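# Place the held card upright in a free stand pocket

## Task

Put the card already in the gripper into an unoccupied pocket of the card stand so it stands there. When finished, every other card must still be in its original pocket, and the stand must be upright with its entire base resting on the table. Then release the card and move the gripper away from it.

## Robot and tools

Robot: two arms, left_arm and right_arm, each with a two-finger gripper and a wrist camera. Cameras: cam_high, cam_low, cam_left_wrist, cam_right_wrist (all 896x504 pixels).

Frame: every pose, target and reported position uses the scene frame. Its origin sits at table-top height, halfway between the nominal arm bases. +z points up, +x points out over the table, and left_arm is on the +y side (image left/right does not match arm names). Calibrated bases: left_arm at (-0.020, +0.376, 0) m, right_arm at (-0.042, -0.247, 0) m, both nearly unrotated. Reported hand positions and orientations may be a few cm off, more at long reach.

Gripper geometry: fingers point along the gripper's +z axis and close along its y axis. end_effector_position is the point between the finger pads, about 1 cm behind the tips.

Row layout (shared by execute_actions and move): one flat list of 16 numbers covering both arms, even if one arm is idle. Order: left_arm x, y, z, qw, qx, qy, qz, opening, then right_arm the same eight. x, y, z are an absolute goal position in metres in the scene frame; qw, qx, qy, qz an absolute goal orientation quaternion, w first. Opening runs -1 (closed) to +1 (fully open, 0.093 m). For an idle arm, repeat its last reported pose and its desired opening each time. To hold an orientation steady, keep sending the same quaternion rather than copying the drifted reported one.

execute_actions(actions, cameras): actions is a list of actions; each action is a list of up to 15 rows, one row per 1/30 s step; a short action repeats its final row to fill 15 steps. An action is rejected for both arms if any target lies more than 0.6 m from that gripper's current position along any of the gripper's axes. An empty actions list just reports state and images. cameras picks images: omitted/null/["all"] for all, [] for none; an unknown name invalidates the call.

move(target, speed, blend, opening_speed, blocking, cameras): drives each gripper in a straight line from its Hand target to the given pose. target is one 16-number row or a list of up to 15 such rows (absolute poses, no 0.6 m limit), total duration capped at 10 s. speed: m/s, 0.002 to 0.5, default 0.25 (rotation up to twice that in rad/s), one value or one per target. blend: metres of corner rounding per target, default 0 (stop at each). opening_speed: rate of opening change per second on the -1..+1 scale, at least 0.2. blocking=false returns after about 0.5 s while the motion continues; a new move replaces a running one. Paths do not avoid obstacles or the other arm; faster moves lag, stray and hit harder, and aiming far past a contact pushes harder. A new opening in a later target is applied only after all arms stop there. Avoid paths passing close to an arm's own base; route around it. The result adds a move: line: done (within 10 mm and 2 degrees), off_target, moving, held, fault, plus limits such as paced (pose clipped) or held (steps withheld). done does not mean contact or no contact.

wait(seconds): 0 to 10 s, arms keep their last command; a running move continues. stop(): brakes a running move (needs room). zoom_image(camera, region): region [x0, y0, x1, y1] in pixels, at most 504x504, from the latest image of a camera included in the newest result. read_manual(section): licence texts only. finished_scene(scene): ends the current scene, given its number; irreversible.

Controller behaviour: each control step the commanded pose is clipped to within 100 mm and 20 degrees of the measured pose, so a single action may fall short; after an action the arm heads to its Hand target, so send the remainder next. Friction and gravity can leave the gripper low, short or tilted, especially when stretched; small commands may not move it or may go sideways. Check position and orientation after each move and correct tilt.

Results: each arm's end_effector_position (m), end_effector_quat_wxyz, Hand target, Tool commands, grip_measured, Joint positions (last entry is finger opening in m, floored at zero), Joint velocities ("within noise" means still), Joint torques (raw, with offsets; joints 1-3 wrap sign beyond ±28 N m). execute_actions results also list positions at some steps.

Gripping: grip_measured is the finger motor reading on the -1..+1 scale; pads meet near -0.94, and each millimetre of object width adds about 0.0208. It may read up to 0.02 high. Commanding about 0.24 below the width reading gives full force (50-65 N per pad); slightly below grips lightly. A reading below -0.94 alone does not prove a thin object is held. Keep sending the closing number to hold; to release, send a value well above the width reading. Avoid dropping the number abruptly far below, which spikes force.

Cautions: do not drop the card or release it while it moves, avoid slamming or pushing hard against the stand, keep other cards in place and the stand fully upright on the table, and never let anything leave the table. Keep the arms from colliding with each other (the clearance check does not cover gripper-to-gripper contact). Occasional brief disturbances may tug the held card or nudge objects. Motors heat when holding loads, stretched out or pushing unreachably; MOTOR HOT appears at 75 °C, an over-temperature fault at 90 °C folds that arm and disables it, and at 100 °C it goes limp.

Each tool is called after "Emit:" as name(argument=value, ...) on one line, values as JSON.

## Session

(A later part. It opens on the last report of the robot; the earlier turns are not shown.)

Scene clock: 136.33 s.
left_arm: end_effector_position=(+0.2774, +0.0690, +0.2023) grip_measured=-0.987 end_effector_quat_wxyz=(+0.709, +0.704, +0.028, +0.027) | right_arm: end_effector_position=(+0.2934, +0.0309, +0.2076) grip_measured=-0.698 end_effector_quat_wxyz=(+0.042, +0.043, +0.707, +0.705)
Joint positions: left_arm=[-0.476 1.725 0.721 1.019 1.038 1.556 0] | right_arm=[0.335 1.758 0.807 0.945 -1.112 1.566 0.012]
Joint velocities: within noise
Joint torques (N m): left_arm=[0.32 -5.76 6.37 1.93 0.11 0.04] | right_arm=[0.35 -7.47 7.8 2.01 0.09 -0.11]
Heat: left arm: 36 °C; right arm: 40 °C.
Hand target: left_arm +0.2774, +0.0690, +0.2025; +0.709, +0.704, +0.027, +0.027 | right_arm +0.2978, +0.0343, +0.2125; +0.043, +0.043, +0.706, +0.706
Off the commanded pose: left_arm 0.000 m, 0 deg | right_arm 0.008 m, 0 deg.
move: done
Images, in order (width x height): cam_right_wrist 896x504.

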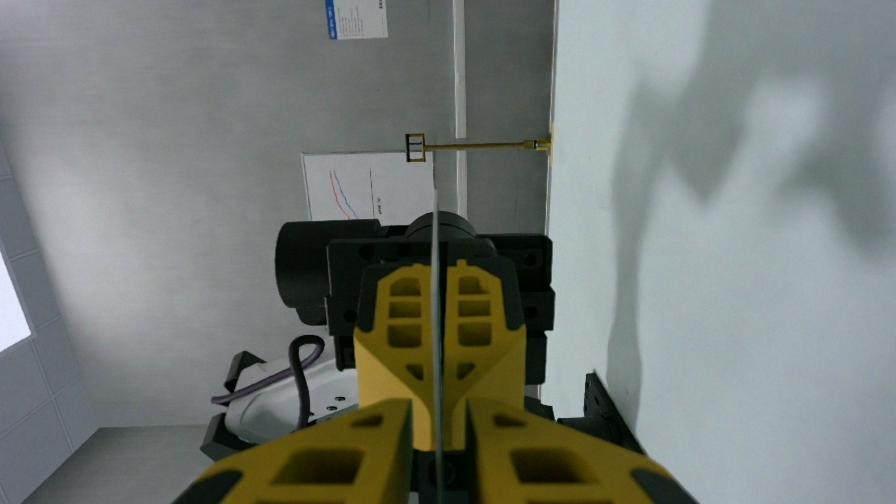

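Centred. Close and then release the left.

Emit:
move(target=[0.2774,0.069,0.2024,0.709,0.704,0.027,0.027,-1,0.298,0.0345,0.2125,0.0431,0.0431,0.7058,0.7058,-1], speed=0.03, opening_speed=0.3, cameras=["cam_high","cam_right_wrist"])

Emit:
zoom_image(camera="cam_high", region=[390, 140, 510, 220])

Scene clock: 142.80 s.
left_arm: end_effector_position=(+0.2774, +0.0690, +0.2023) grip_measured=-0.987 end_effector_quat_wxyz=(+0.709, +0.704, +0.029, +0.025) | right_arm: end_effector_position=(+0.2934, +0.0309, +0.2073) grip_measured=-0.972 end_effector_quat_wxyz=(+0.042, +0.042, +0.707, +0.705)
Joint positions: left_arm=[-0.476 1.725 0.721 1.019 1.038 1.551 0] | right_arm=[0.335 1.758 0.807 0.943 -1.112 1.564 0]
Joint velocities: within noise
Joint torques (N m): left_arm=[0.32 -5.75 6.37 1.93 0.11 0.1] | right_arm=[0.35 -7.49 7.79 2.01 0.09 -0.09]
Heat: left arm: 35 °C; right arm: 40 °C.
Hand target: left_arm +0.2774, +0.0690, +0.2025; +0.709, +0.704, +0.027, +0.027 | right_arm +0.2978, +0.0343, +0.2125; +0.043, +0.043, +0.706, +0.706
Off the commanded pose: left_arm 0.000 m, 0 deg | right_arm 0.008 m, 0 deg.
move: done
Images, in order (width x height): cam_high 896x504, cam_right_wrist 896x504.

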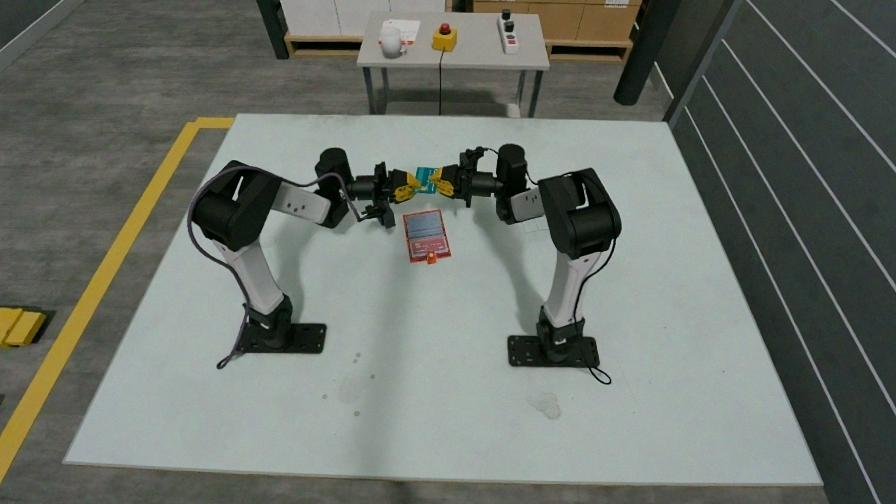

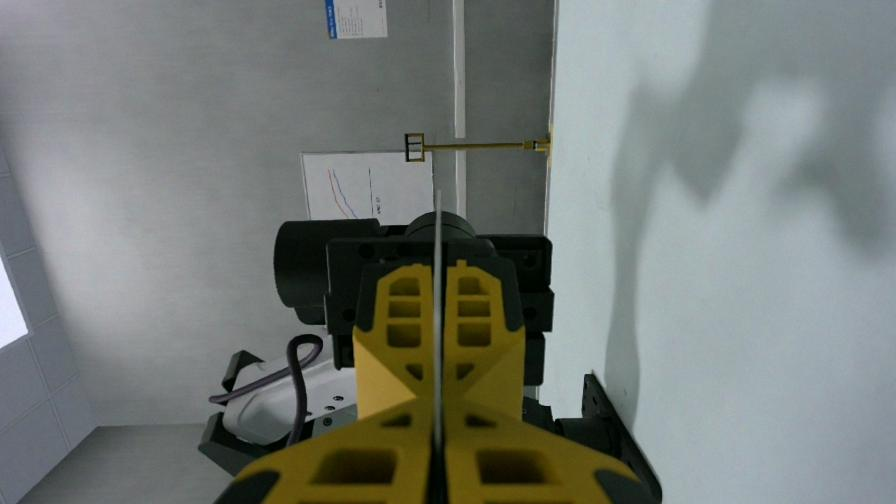

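Scaled by 4.200 from the camera's 896x504 image, which has a finer 1280x720 frame.

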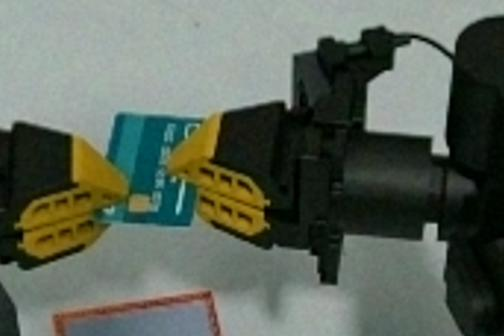

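Emit:
move(target=[[0.2774,0.069,0.2024,0.709,0.704,0.027,0.027,-0.6,0.298,0.0345,0.2125,0.0431,0.0431,0.7058,0.7058,-1],[0.27,0.19,0.21,0.709,0.704,0.027,0.027,-0.6,0.298,0.0345,0.2125,0.0431,0.0431,0.7058,0.7058,-1]], speed=0.13, opening_speed=0.5)

Emit:
zoom_image(camera="cam_high", region=[390, 140, 510, 220])

Emit:
zoom_image(camera="cam_left_wrist", region=[500, 60, 800, 280])

Scene clock: 154.47 s.
left_arm: end_effector_position=(+0.2751, +0.1888, +0.2062) grip_measured=-0.602 end_effector_quat_wxyz=(+0.708, +0.705, +0.032, +0.028) | right_arm: end_effector_position=(+0.2934, +0.0309, +0.2071) grip_measured=-0.972 end_effector_quat_wxyz=(+0.041, +0.043, +0.707, +0.705)
Joint positions: left_arm=[-0.09 1.588 0.588 1.023 1.415 1.54 0.016] | right_arm=[0.335 1.758 0.807 0.942 -1.112 1.565 0]
Joint velocities: within noise
Joint torques (N m): left_arm=[0.59 -6.02 5.12 1.76 0.27 -0.12] | right_arm=[0.36 -7.49 7.79 2.02 0.09 -0.11]
Heat: left arm: 35 °C; right arm: 40 °C.
Hand target: left_arm +0.2701, +0.1898, +0.2099; +0.709, +0.704, +0.027, +0.027 | right_arm +0.2978, +0.0343, +0.2124; +0.043, +0.043, +0.706, +0.706
Off the commanded pose: left_arm 0.006 m, 1 deg | right_arm 0.008 m, 0 deg.
move: done

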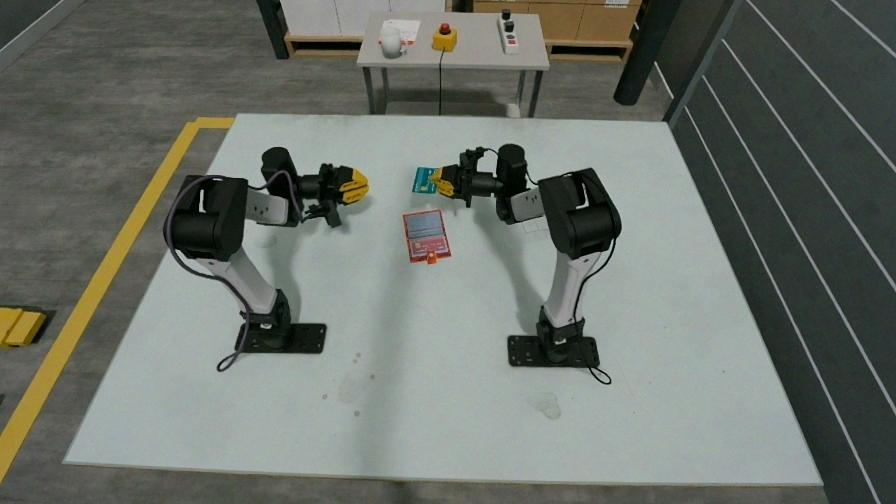

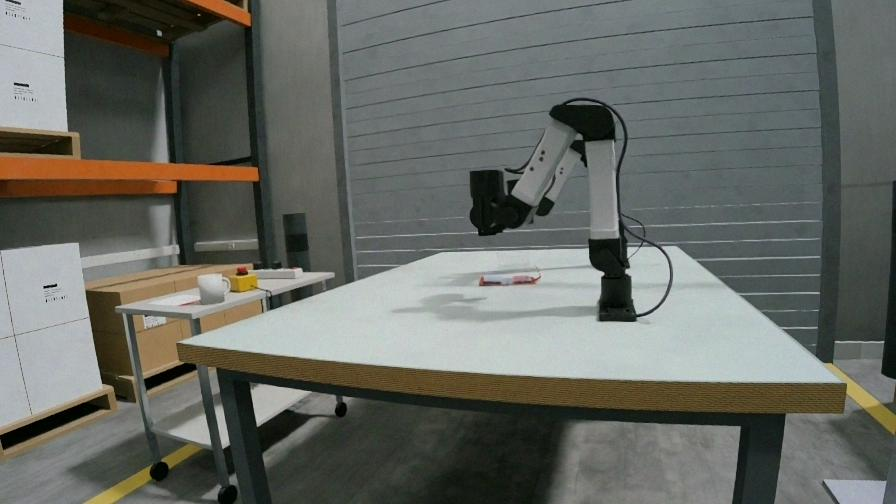

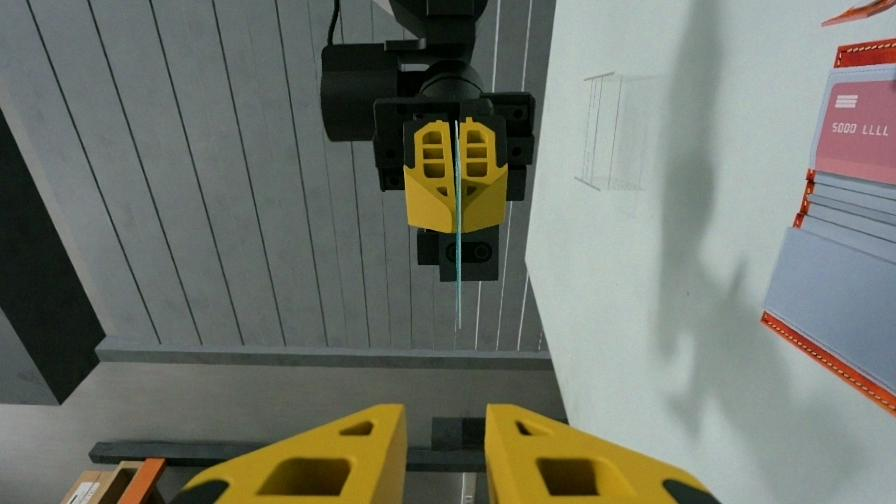

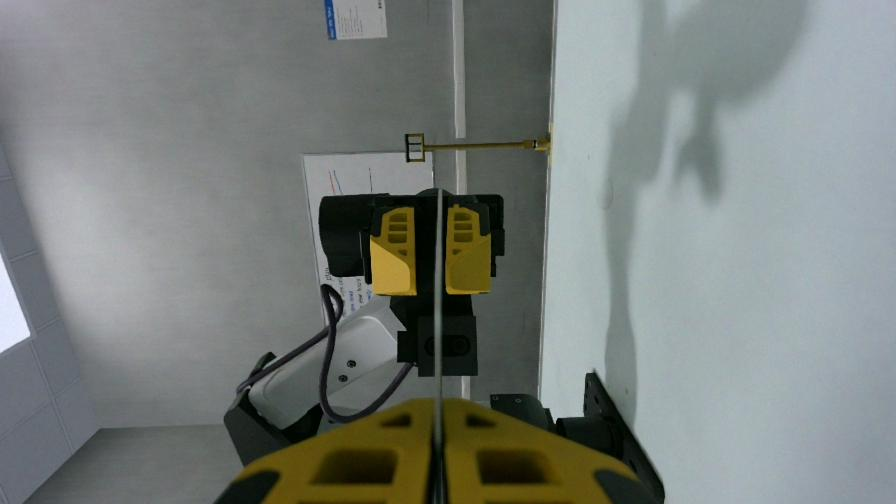

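Scaled by 4.200 from the camera's 896x504 image, which has a finer 1280x720 frame.

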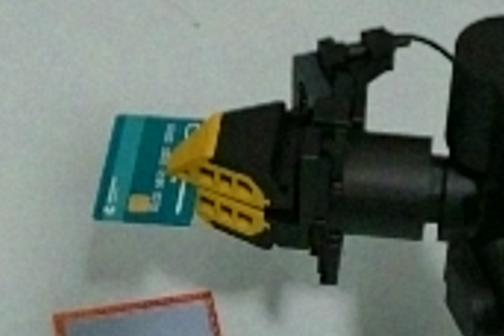

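Scaled by 1.680 from the camera's 896x504 image, which has a finer 1280x720 frame.

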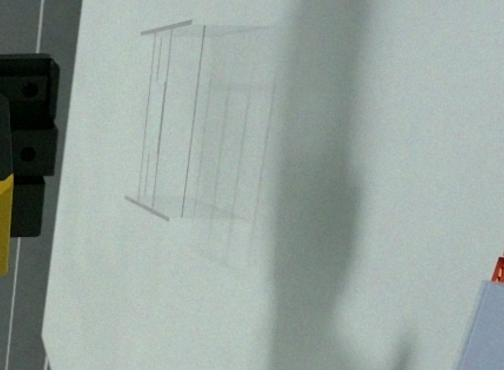

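Emit:
move(target=[[0.2751,0.1888,0.2062,0.708,0.705,0.032,0.028,-0.6,0.31,-0.09,0.26,0.0234,-0.0437,0.922,0.383,-1],[0.2751,0.1888,0.2062,0.708,0.705,0.032,0.028,-0.6,0.338,-0.244,0.21,0,-0.1236,0.9924,0,-1]], speed=0.2, blend=0.05)

Emit:
zoom_image(camera="cam_right_wrist", region=[340, 60, 640, 400])

Scene clock: 167.97 s.
left_arm: end_effector_position=(+0.2749, +0.1888, +0.2063) grip_measured=-0.602 end_effector_quat_wxyz=(+0.708, +0.705, +0.032, +0.027) | right_arm: end_effector_position=(+0.3346, -0.2413, +0.2076) grip_measured=-0.973 end_effector_quat_wxyz=(+0.065, -0.121, +0.991, -0.002)
Joint positions: left_arm=[-0.09 1.588 0.588 1.024 1.416 1.54 0.016] | right_arm=[0.007 1.91 2.016 -1.546 -0.011 -0.23 0]
Joint velocities: within noise
Joint torques (N m): left_arm=[0.29 -4.41 6.01 1.66 0.08 0.02] | right_arm=[-0.44 -7.92 7.8 0.62 0.08 -0.2]
Heat: left arm: 36 °C; right arm: 41 °C.
Hand target: left_arm +0.2750, +0.1887, +0.2063; +0.708, +0.705, +0.032, +0.028 | right_arm +0.3378, -0.2439, +0.2095; +0.066, -0.123, +0.990, -0.007
Off the commanded pose: left_arm 0.000 m, 0 deg | right_arm 0.005 m, 7 deg.
joint sent to its limit (right arm) — joint 4 (wrist pitch), lower limit. The joint targets are off in orientation, not in position.
move: off_target (right_arm)

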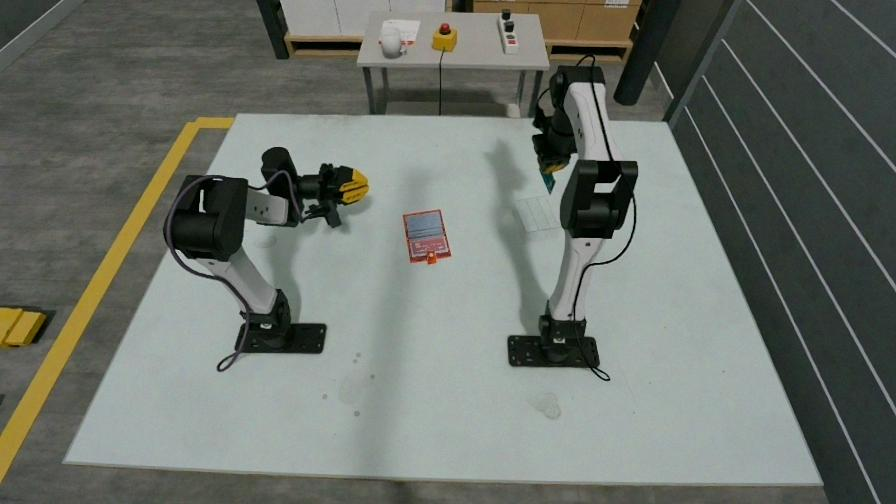

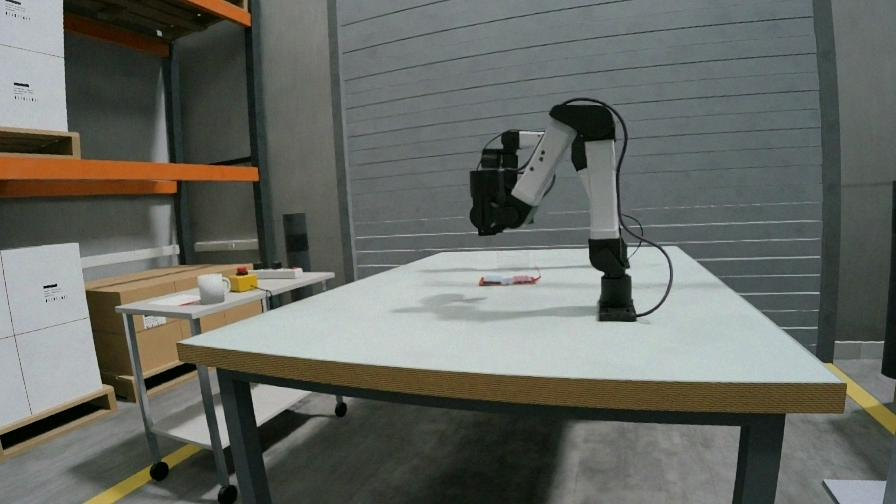

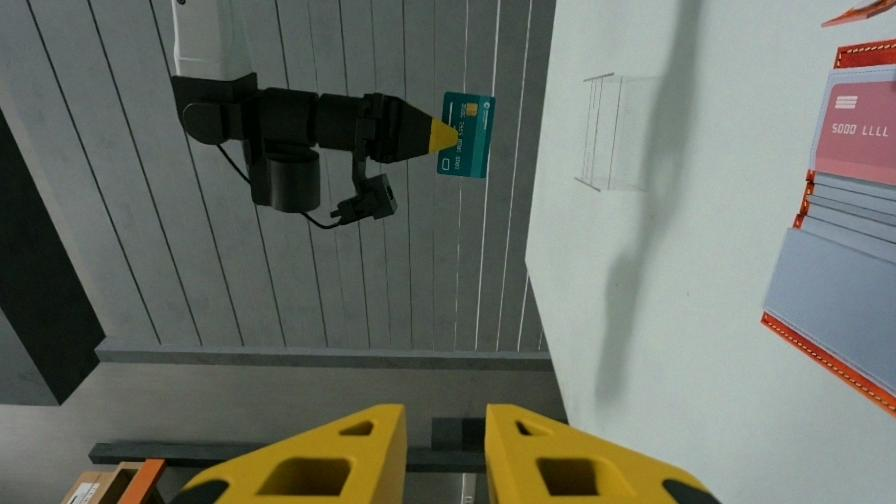

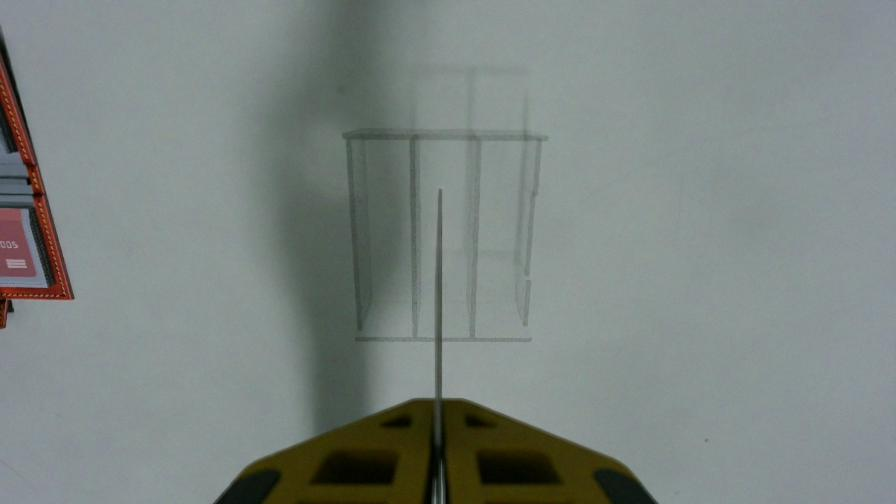

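Scaled by 1.482 from the camera's 896x504 image, which has a finer 1280x720 frame.

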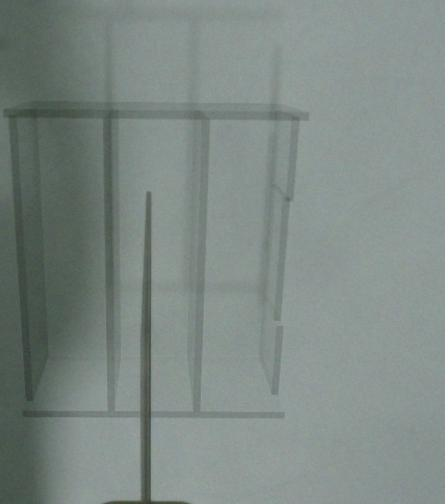

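Emit:
move(target=[0.2751,0.1888,0.2062,0.708,0.705,0.032,0.028,-0.6,0.3386,-0.2464,0.145,0,-0.1236,0.9924,0,-1], speed=0.12, cameras=["cam_left_wrist","cam_right_wrist"])

Emit:
zoom_image(camera="cam_right_wrist", region=[320, 30, 620, 400])

Scene clock: 179.87 s.
left_arm: end_effector_position=(+0.2749, +0.1888, +0.2063) grip_measured=-0.602 end_effector_quat_wxyz=(+0.708, +0.705, +0.032, +0.027) | right_arm: end_effector_position=(+0.3368, -0.2428, +0.1514) grip_measured=-0.973 end_effector_quat_wxyz=(+0.003, -0.123, +0.992, +0.004)
Joint positions: left_arm=[-0.09 1.588 0.588 1.024 1.416 1.54 0.016] | right_arm=[0.004 1.993 1.911 -1.482 -0.008 -0.237 0]
Joint velocities: within noise
Joint torques (N m): left_arm=[0.29 -4.4 6.01 1.66 0.08 0.02] | right_arm=[-0.68 -9.29 4.81 0.61 0.09 -0.19]
Heat: left arm: 36 °C; right arm: 42 °C.
Hand target: left_arm +0.2750, +0.1887, +0.2063; +0.708, +0.705, +0.032, +0.028 | right_arm +0.3385, -0.2463, +0.1451; +0.000, -0.124, +0.992, +0.000
Off the commanded pose: left_arm 0.000 m, 0 deg | right_arm 0.008 m, 1 deg.
move: done
Images, in order (width x height): cam_left_wrist 896x504, cam_right_wrist 896x504.

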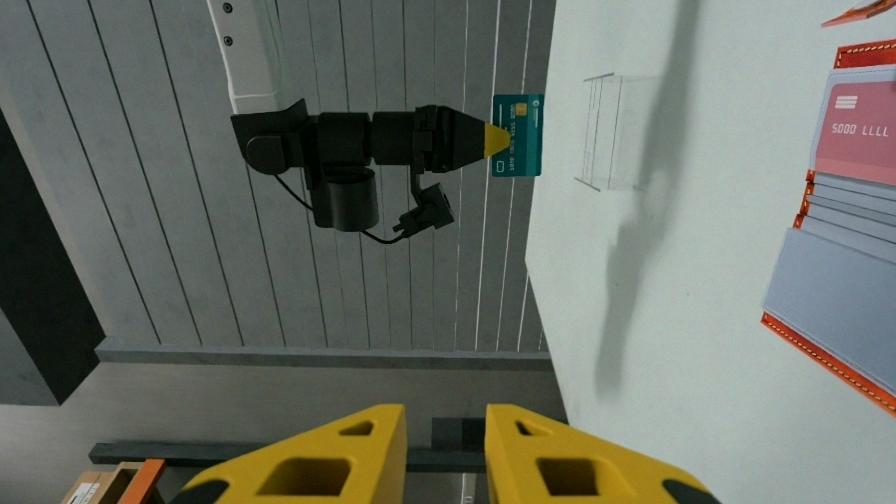

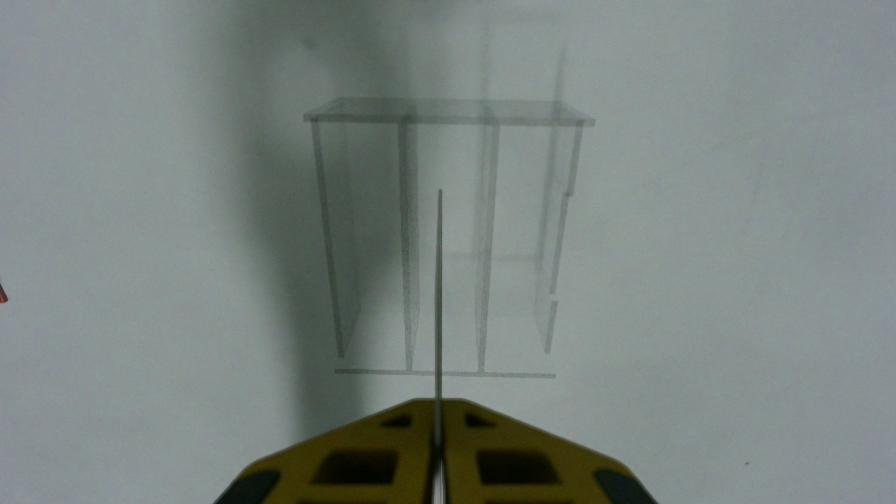

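Scaled by 1.362 from the camera's 896x504 image, which has a finer 1280x720 frame.

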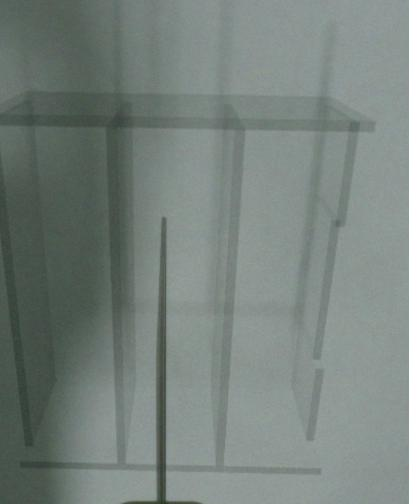

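Emit:
move(target=[0.2751,0.1888,0.2062,0.708,0.705,0.032,0.028,-0.6,0.3365,-0.2505,0.078,0,-0.1236,0.9924,0,-1], speed=0.08, cameras=["cam_left_wrist","cam_right_wrist"])

Emit:
zoom_image(camera="cam_right_wrist", region=[250, 70, 650, 420])

Scene clock: 190.83 s.
left_arm: end_effector_position=(+0.2749, +0.1888, +0.2063) grip_measured=-0.602 end_effector_quat_wxyz=(+0.708, +0.705, +0.032, +0.027) | right_arm: end_effector_position=(+0.3369, -0.2469, +0.0821) grip_measured=-0.973 end_effector_quat_wxyz=(+0.001, -0.123, +0.992, +0.004)
Joint positions: left_arm=[-0.09 1.588 0.588 1.024 1.416 1.54 0.016] | right_arm=[-0.006 1.993 1.635 -1.212 -0.008 -0.248 0]
Joint velocities: within noise
Joint torques (N m): left_arm=[0.31 -4.41 6.02 1.65 0.08 0.02] | right_arm=[-0.69 -10.13 4.57 0.59 0.08 -0.2]
Heat: left arm: 36 °C; right arm: 43 °C.
Hand target: left_arm +0.2750, +0.1887, +0.2063; +0.708, +0.705, +0.032, +0.028 | right_arm +0.3365, -0.2504, +0.0780; +0.000, -0.124, +0.992, +0.000
Off the commanded pose: left_arm 0.000 m, 0 deg | right_arm 0.005 m, 0 deg.
move: done
Images, in order (width x height): cam_left_wrist 896x504, cam_right_wrist 896x504.

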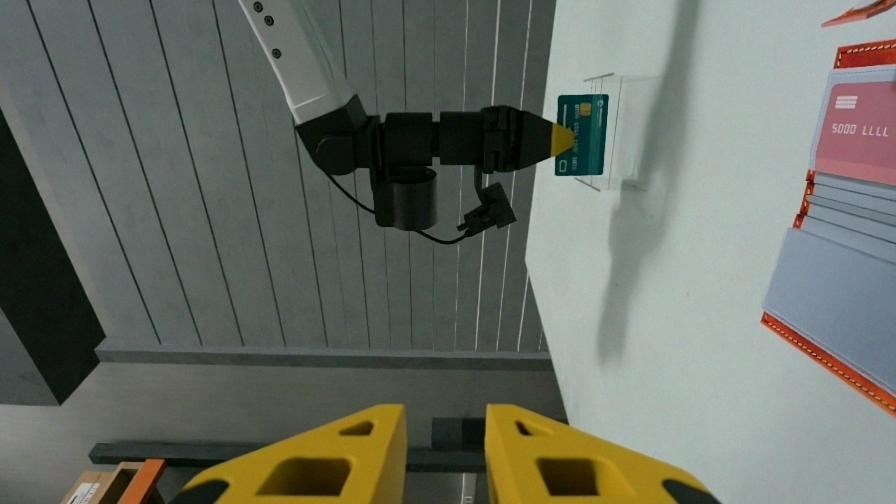

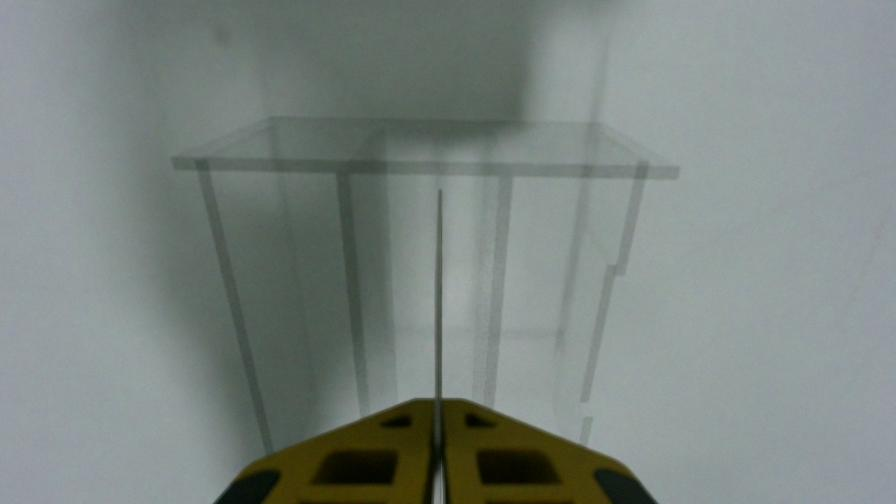

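Scaled by 1.260 from the camera's 896x504 image, which has a finer 1280x720 frame.

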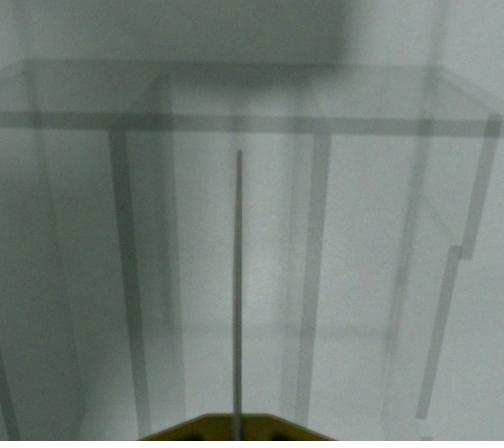

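Emit:
move(target=[0.2751,0.1888,0.2062,0.708,0.705,0.032,0.028,-0.6,0.333,-0.2465,0.077,0,-0.1236,0.9924,0,-1], speed=0.03, cameras=["cam_left_wrist","cam_right_wrist"])

Emit:
zoom_image(camera="cam_right_wrist", region=[250, 70, 650, 420])

Emit:
zoom_image(camera="cam_left_wrist", region=[500, 40, 700, 220])

Scene clock: 206.03 s.
left_arm: end_effector_position=(+0.2749, +0.1888, +0.2063) grip_measured=-0.602 end_effector_quat_wxyz=(+0.708, +0.705, +0.032, +0.027) | right_arm: end_effector_position=(+0.3330, -0.2469, +0.0766) grip_measured=-0.973 end_effector_quat_wxyz=(-0.006, -0.123, +0.992, +0.005)
Joint positions: left_arm=[-0.09 1.588 0.588 1.024 1.416 1.54 0.016] | right_arm=[-0.006 1.993 1.613 -1.203 -0.008 -0.248 0]
Joint velocities: within noise
Joint torques (N m): left_arm=[0.29 -4.41 6.01 1.66 0.08 0.02] | right_arm=[0.25 -11.28 4.52 0.58 0.08 -0.09]
Heat: left arm: 36 °C; right arm: 45 °C.
Hand target: left_arm +0.2750, +0.1887, +0.2063; +0.708, +0.705, +0.032, +0.028 | right_arm +0.3330, -0.2464, +0.0770; +0.000, -0.124, +0.992, +0.000
Off the commanded pose: left_arm 0.000 m, 0 deg | right_arm 0.001 m, 1 deg.
move: done
Images, in order (width x height): cam_left_wrist 896x504, cam_right_wrist 896x504.

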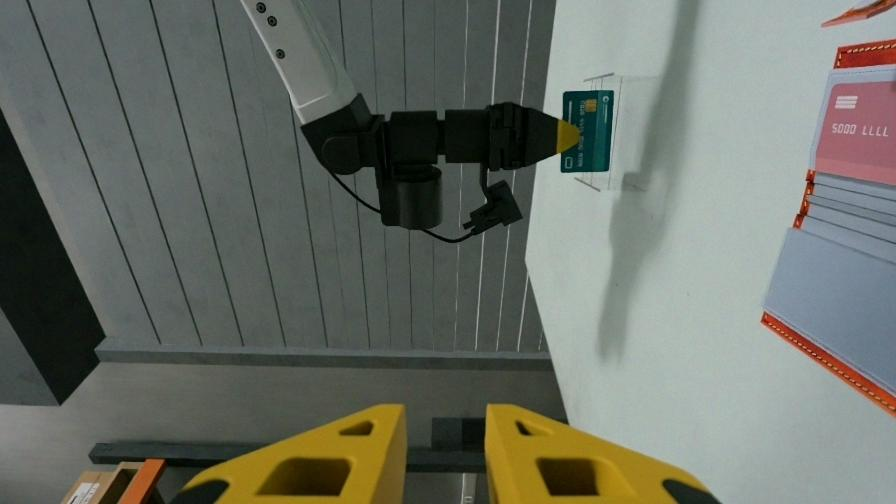

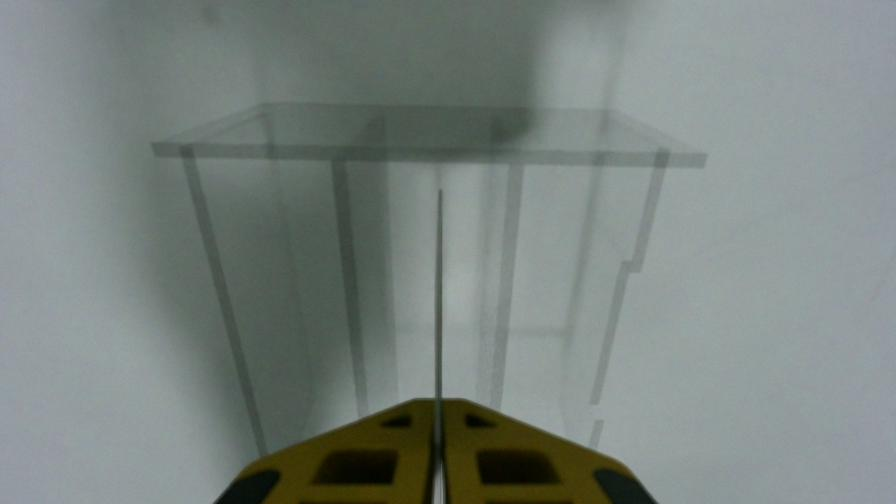

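Scaled by 1.260 from the camera's 896x504 image, which has a finer 1280x720 frame.

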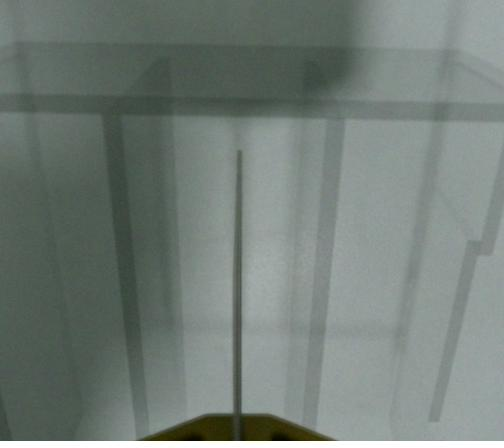

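Scaled by 2.520 from the camera's 896x504 image, which has a finer 1280x720 frame.

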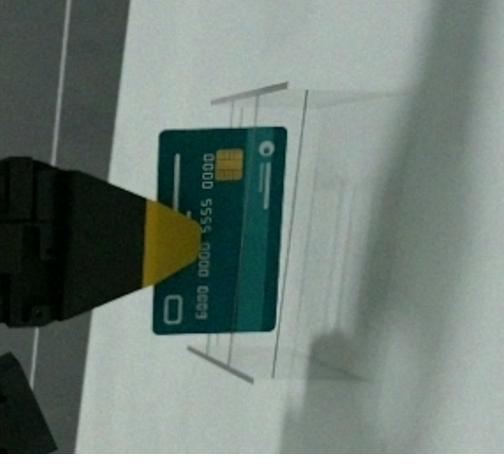

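Emit:
move(target=[0.2751,0.1888,0.2062,0.708,0.705,0.032,0.028,-0.6,0.333,-0.2435,0.058,0,-0.1236,0.9924,0,-1], speed=0.04, cameras=["cam_left_wrist","cam_right_wrist"])

Emit:
zoom_image(camera="cam_right_wrist", region=[250, 70, 650, 420])

Emit:
zoom_image(camera="cam_left_wrist", region=[500, 40, 700, 220])

Scene clock: 215.40 s.
left_arm: end_effector_position=(+0.2749, +0.1888, +0.2063) grip_measured=-0.602 end_effector_quat_wxyz=(+0.708, +0.705, +0.032, +0.027) | right_arm: end_effector_position=(+0.3337, -0.2442, +0.0621) grip_measured=-0.973 end_effector_quat_wxyz=(+0.001, -0.125, +0.992, +0.004)
Joint positions: left_arm=[-0.09 1.588 0.588 1.024 1.416 1.54 0.016] | right_arm=[0.001 1.993 1.555 -1.131 -0.008 -0.245 0]
Joint velocities: within noise
Joint torques (N m): left_arm=[0.29 -4.4 6.01 1.66 0.08 0.02] | right_arm=[0.34 -10.07 4.52 0.58 0.08 -0.03]
Heat: left arm: 36 °C; right arm: 47 °C.
Hand target: left_arm +0.2750, +0.1887, +0.2063; +0.708, +0.705, +0.032, +0.028 | right_arm +0.3329, -0.2434, +0.0580; +0.000, -0.124, +0.992, +0.000
Off the commanded pose: left_arm 0.000 m, 0 deg | right_arm 0.004 m, 0 deg.
move: done
Images, in order (width x height): cam_left_wrist 896x504, cam_right_wrist 896x504.

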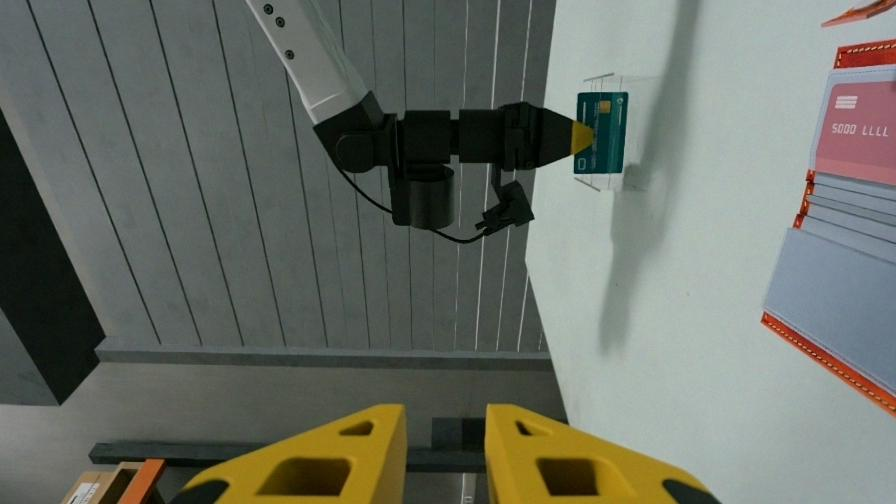

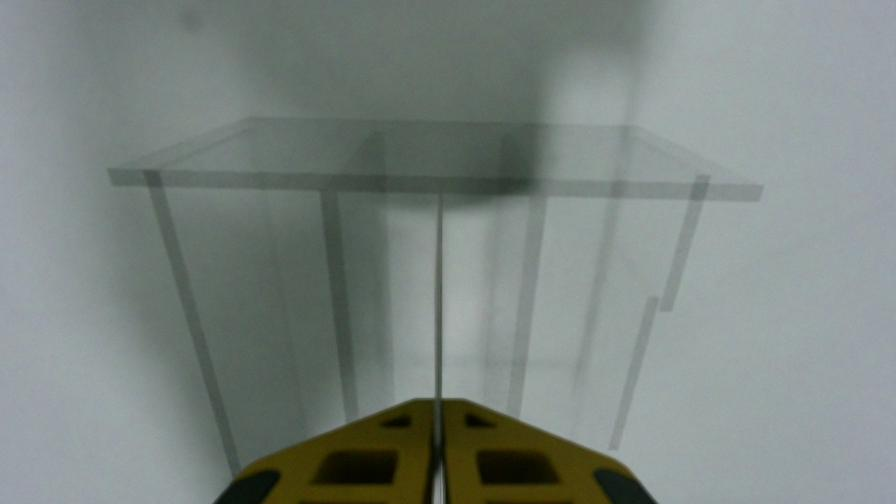

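Scaled by 1.260 from the camera's 896x504 image, which has a finer 1280x720 frame.

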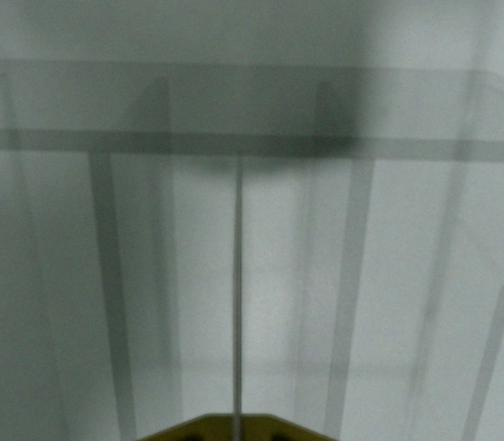

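Scaled by 2.520 from the camera's 896x504 image, which has a finer 1280x720 frame.

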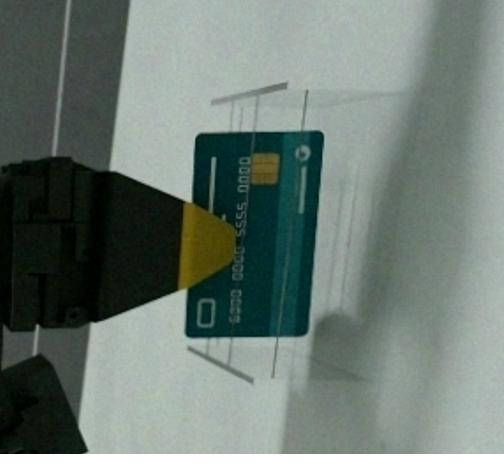

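Emit:
move(target=[0.2751,0.1888,0.2062,0.708,0.705,0.032,0.028,-0.6,0.333,-0.2432,0.053,0,-0.1236,0.9924,0,-1], speed=0.02, cameras=["cam_right_wrist"])

Emit:
move(target=[0.2751,0.1888,0.2062,0.708,0.705,0.032,0.028,-0.6,0.333,-0.2432,0.05,0,-0.1236,0.9924,0,-1], speed=0.02, cameras=["cam_left_wrist","cam_right_wrist"])

Emit:
zoom_image(camera="cam_left_wrist", region=[500, 40, 700, 220])

Scene clock: 223.57 s.
left_arm: end_effector_position=(+0.2749, +0.1888, +0.2063) grip_measured=-0.602 end_effector_quat_wxyz=(+0.708, +0.705, +0.032, +0.027) | right_arm: end_effector_position=(+0.3341, -0.2442, +0.0587) grip_measured=-0.973 end_effector_quat_wxyz=(+0.003, -0.124, +0.992, +0.004)
Joint positions: left_arm=[-0.09 1.588 0.588 1.024 1.416 1.54 0.016] | right_arm=[0.001 1.993 1.541 -1.113 -0.008 -0.244 0]
Joint velocities: within noise
Joint torques (N m): left_arm=[0.29 -4.41 6.01 1.65 0.08 0.02] | right_arm=[0.42 -9.68 4.48 0.61 0.08 -0.03]
Heat: left arm: 36 °C; right arm: 48 °C.
Hand target: left_arm +0.2750, +0.1887, +0.2063; +0.708, +0.705, +0.032, +0.028 | right_arm +0.3329, -0.2432, +0.0531; +0.000, -0.124, +0.992, +0.000
Off the commanded pose: left_arm 0.000 m, 0 deg | right_arm 0.006 m, 1 deg.
move: done
Images, in order (width x height): cam_right_wrist 896x504.

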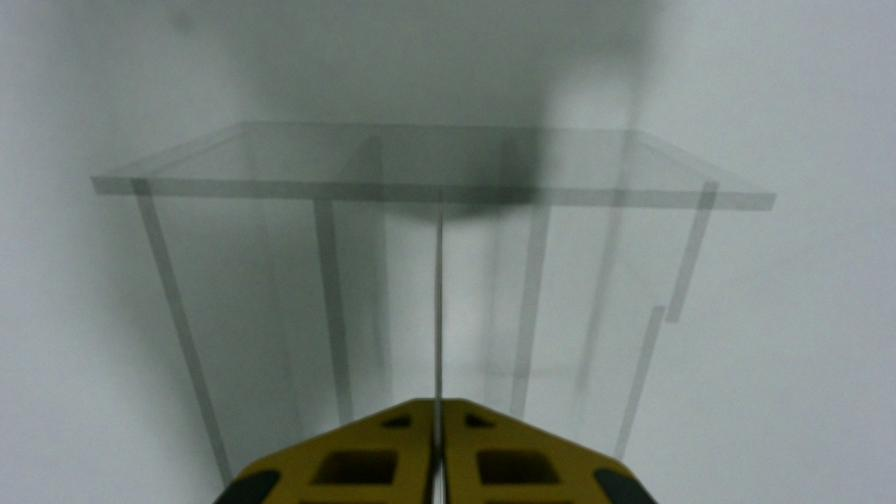

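Scene clock: 224.40 s.
left_arm: end_effector_position=(+0.2749, +0.1888, +0.2063) grip_measured=-0.602 end_effector_quat_wxyz=(+0.708, +0.705, +0.032, +0.027) | right_arm: end_effector_position=(+0.3342, -0.2442, +0.0565) grip_measured=-0.973 end_effector_quat_wxyz=(+0.004, -0.124, +0.992, +0.003)
Joint positions: left_arm=[-0.09 1.588 0.588 1.024 1.416 1.54 0.016] | right_arm=[0.001 1.993 1.532 -1.102 -0.008 -0.244 0]
Joint velocities: within noise
Joint torques (N m): left_arm=[0.31 -4.4 6.01 1.66 0.08 0.02] | right_arm=[0.42 -9.44 4.51 0.61 0.08 -0.03]
Heat: left arm: 36 °C; right arm: 48 °C.
Hand target: left_arm +0.2750, +0.1887, +0.2063; +0.708, +0.705, +0.032, +0.028 | right_arm +0.3329, -0.2432, +0.0501; +0.000, -0.124, +0.992, +0.000
Off the commanded pose: left_arm 0.000 m, 0 deg | right_arm 0.007 m, 1 deg.
move: done
Images, in order (width x height): cam_left_wrist 896x504, cam_right_wrist 896x504.

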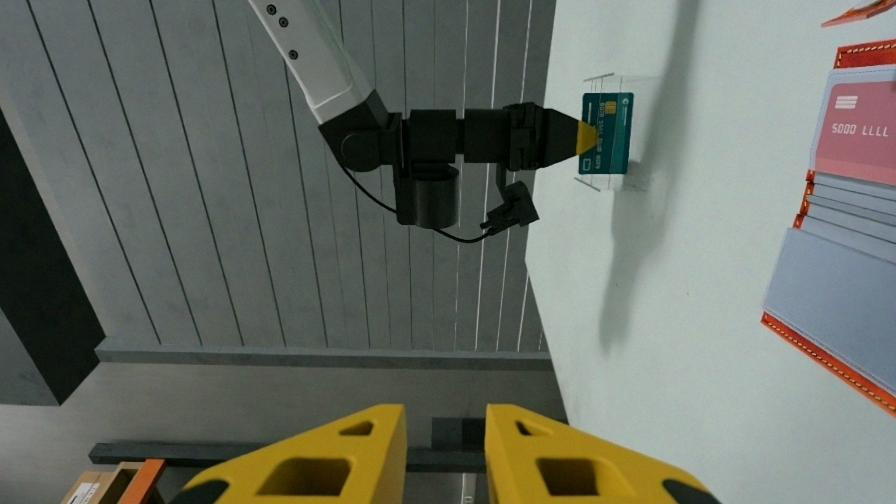

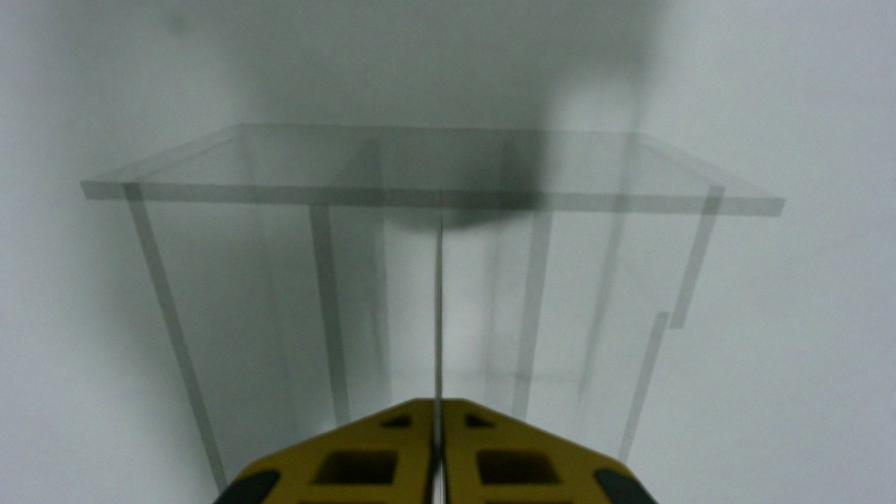

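Scaled by 2.520 from the camera's 896x504 image, which has a finer 1280x720 frame.

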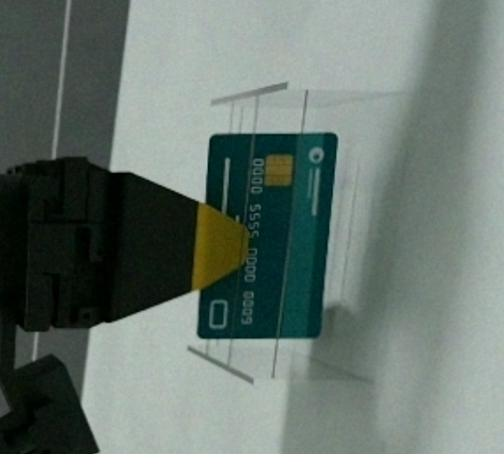

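Emit:
move(target=[0.2751,0.1888,0.2062,0.708,0.705,0.032,0.028,-0.6,0.333,-0.2432,0.047,0,-0.1236,0.9924,0,-1], speed=0.02, cameras=[])

Emit:
move(target=[0.2751,0.1888,0.2062,0.708,0.705,0.032,0.028,-0.6,0.333,-0.2432,0.0445,0,-0.1236,0.9924,0,-1], speed=0.02, cameras=["cam_left_wrist","cam_right_wrist"])

Emit:
zoom_image(camera="cam_left_wrist", region=[500, 40, 700, 220])

Scene clock: 229.93 s.
left_arm: end_effector_position=(+0.2749, +0.1888, +0.2063) grip_measured=-0.602 end_effector_quat_wxyz=(+0.708, +0.705, +0.032, +0.027) | right_arm: end_effector_position=(+0.3343, -0.2442, +0.0545) grip_measured=-0.973 end_effector_quat_wxyz=(+0.005, -0.124, +0.992, +0.003)
Joint positions: left_arm=[-0.09 1.588 0.588 1.024 1.416 1.54 0.016] | right_arm=[0.001 1.993 1.524 -1.091 -0.008 -0.244 0]
Joint velocities: within noise
Joint torques (N m): left_arm=[0.29 -4.4 6.01 1.66 0.08 0.03] | right_arm=[0.42 -9.18 4.49 0.62 0.08 -0.03]
Heat: left arm: 36 °C; right arm: 48 °C.
Hand target: left_arm +0.2750, +0.1887, +0.2063; +0.708, +0.705, +0.032, +0.028 | right_arm +0.3328, -0.2432, +0.0471; +0.000, -0.124, +0.992, +0.000
Off the commanded pose: left_arm 0.000 m, 0 deg | right_arm 0.008 m, 1 deg.
move: done
No camera images: "cameras" was empty.

Scene clock: 230.63 s.
left_arm: end_effector_position=(+0.2749, +0.1888, +0.2063) grip_measured=-0.602 end_effector_quat_wxyz=(+0.708, +0.705, +0.032, +0.027) | right_arm: end_effector_position=(+0.3346, -0.2442, +0.0540) grip_measured=-0.973 end_effector_quat_wxyz=(+0.006, -0.124, +0.992, +0.003)
Joint positions: left_arm=[-0.09 1.588 0.588 1.024 1.416 1.54 0.016] | right_arm=[0.001 1.993 1.522 -1.088 -0.008 -0.244 0]
Joint velocities: within noise
Joint torques (N m): left_arm=[0.31 -4.41 6.01 1.66 0.08 0.02] | right_arm=[0.4 -8.98 4.12 0.69 0.08 -0.02]
Heat: left arm: 36 °C; right arm: 48 °C.
Hand target: left_arm +0.2750, +0.1887, +0.2063; +0.708, +0.705, +0.032, +0.028 | right_arm +0.3328, -0.2432, +0.0446; +0.000, -0.124, +0.992, +0.000
Off the commanded pose: left_arm 0.000 m, 0 deg | right_arm 0.010 m, 1 deg.
move: done
Images, in order (width x height): cam_left_wrist 896x504, cam_right_wrist 896x504.

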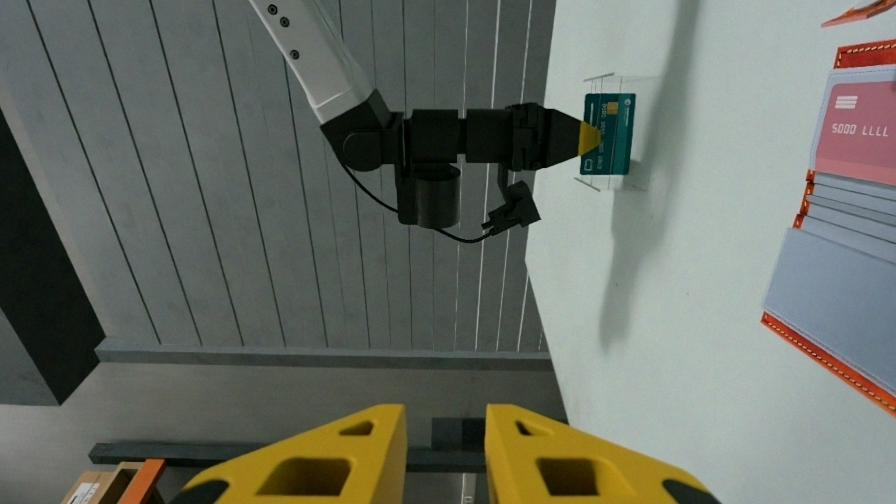

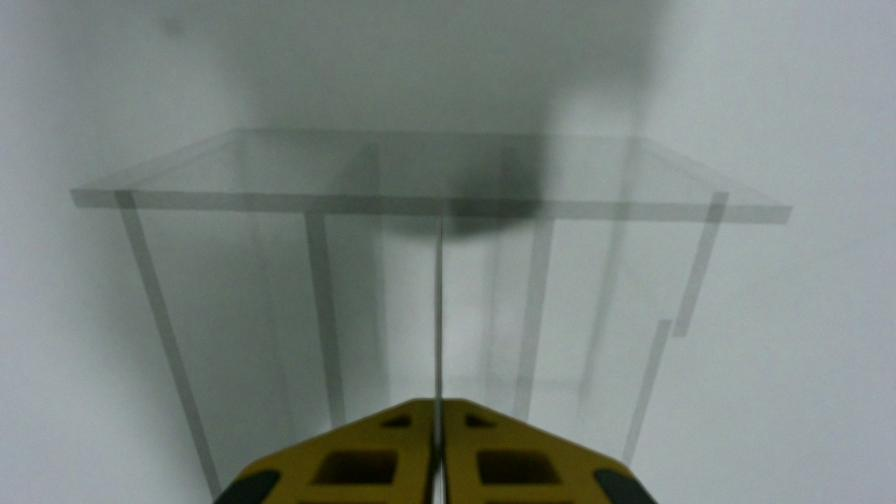

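Scaled by 2.520 from the camera's 896x504 image, which has a finer 1280x720 frame.

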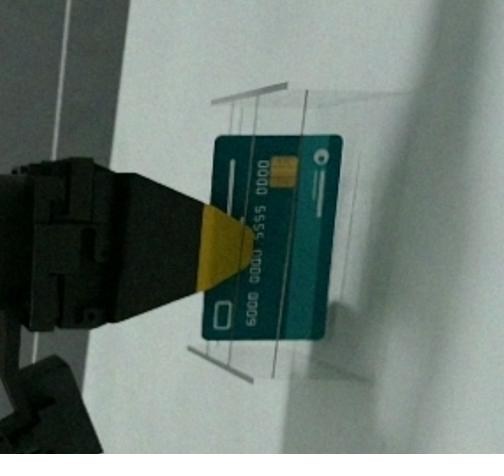

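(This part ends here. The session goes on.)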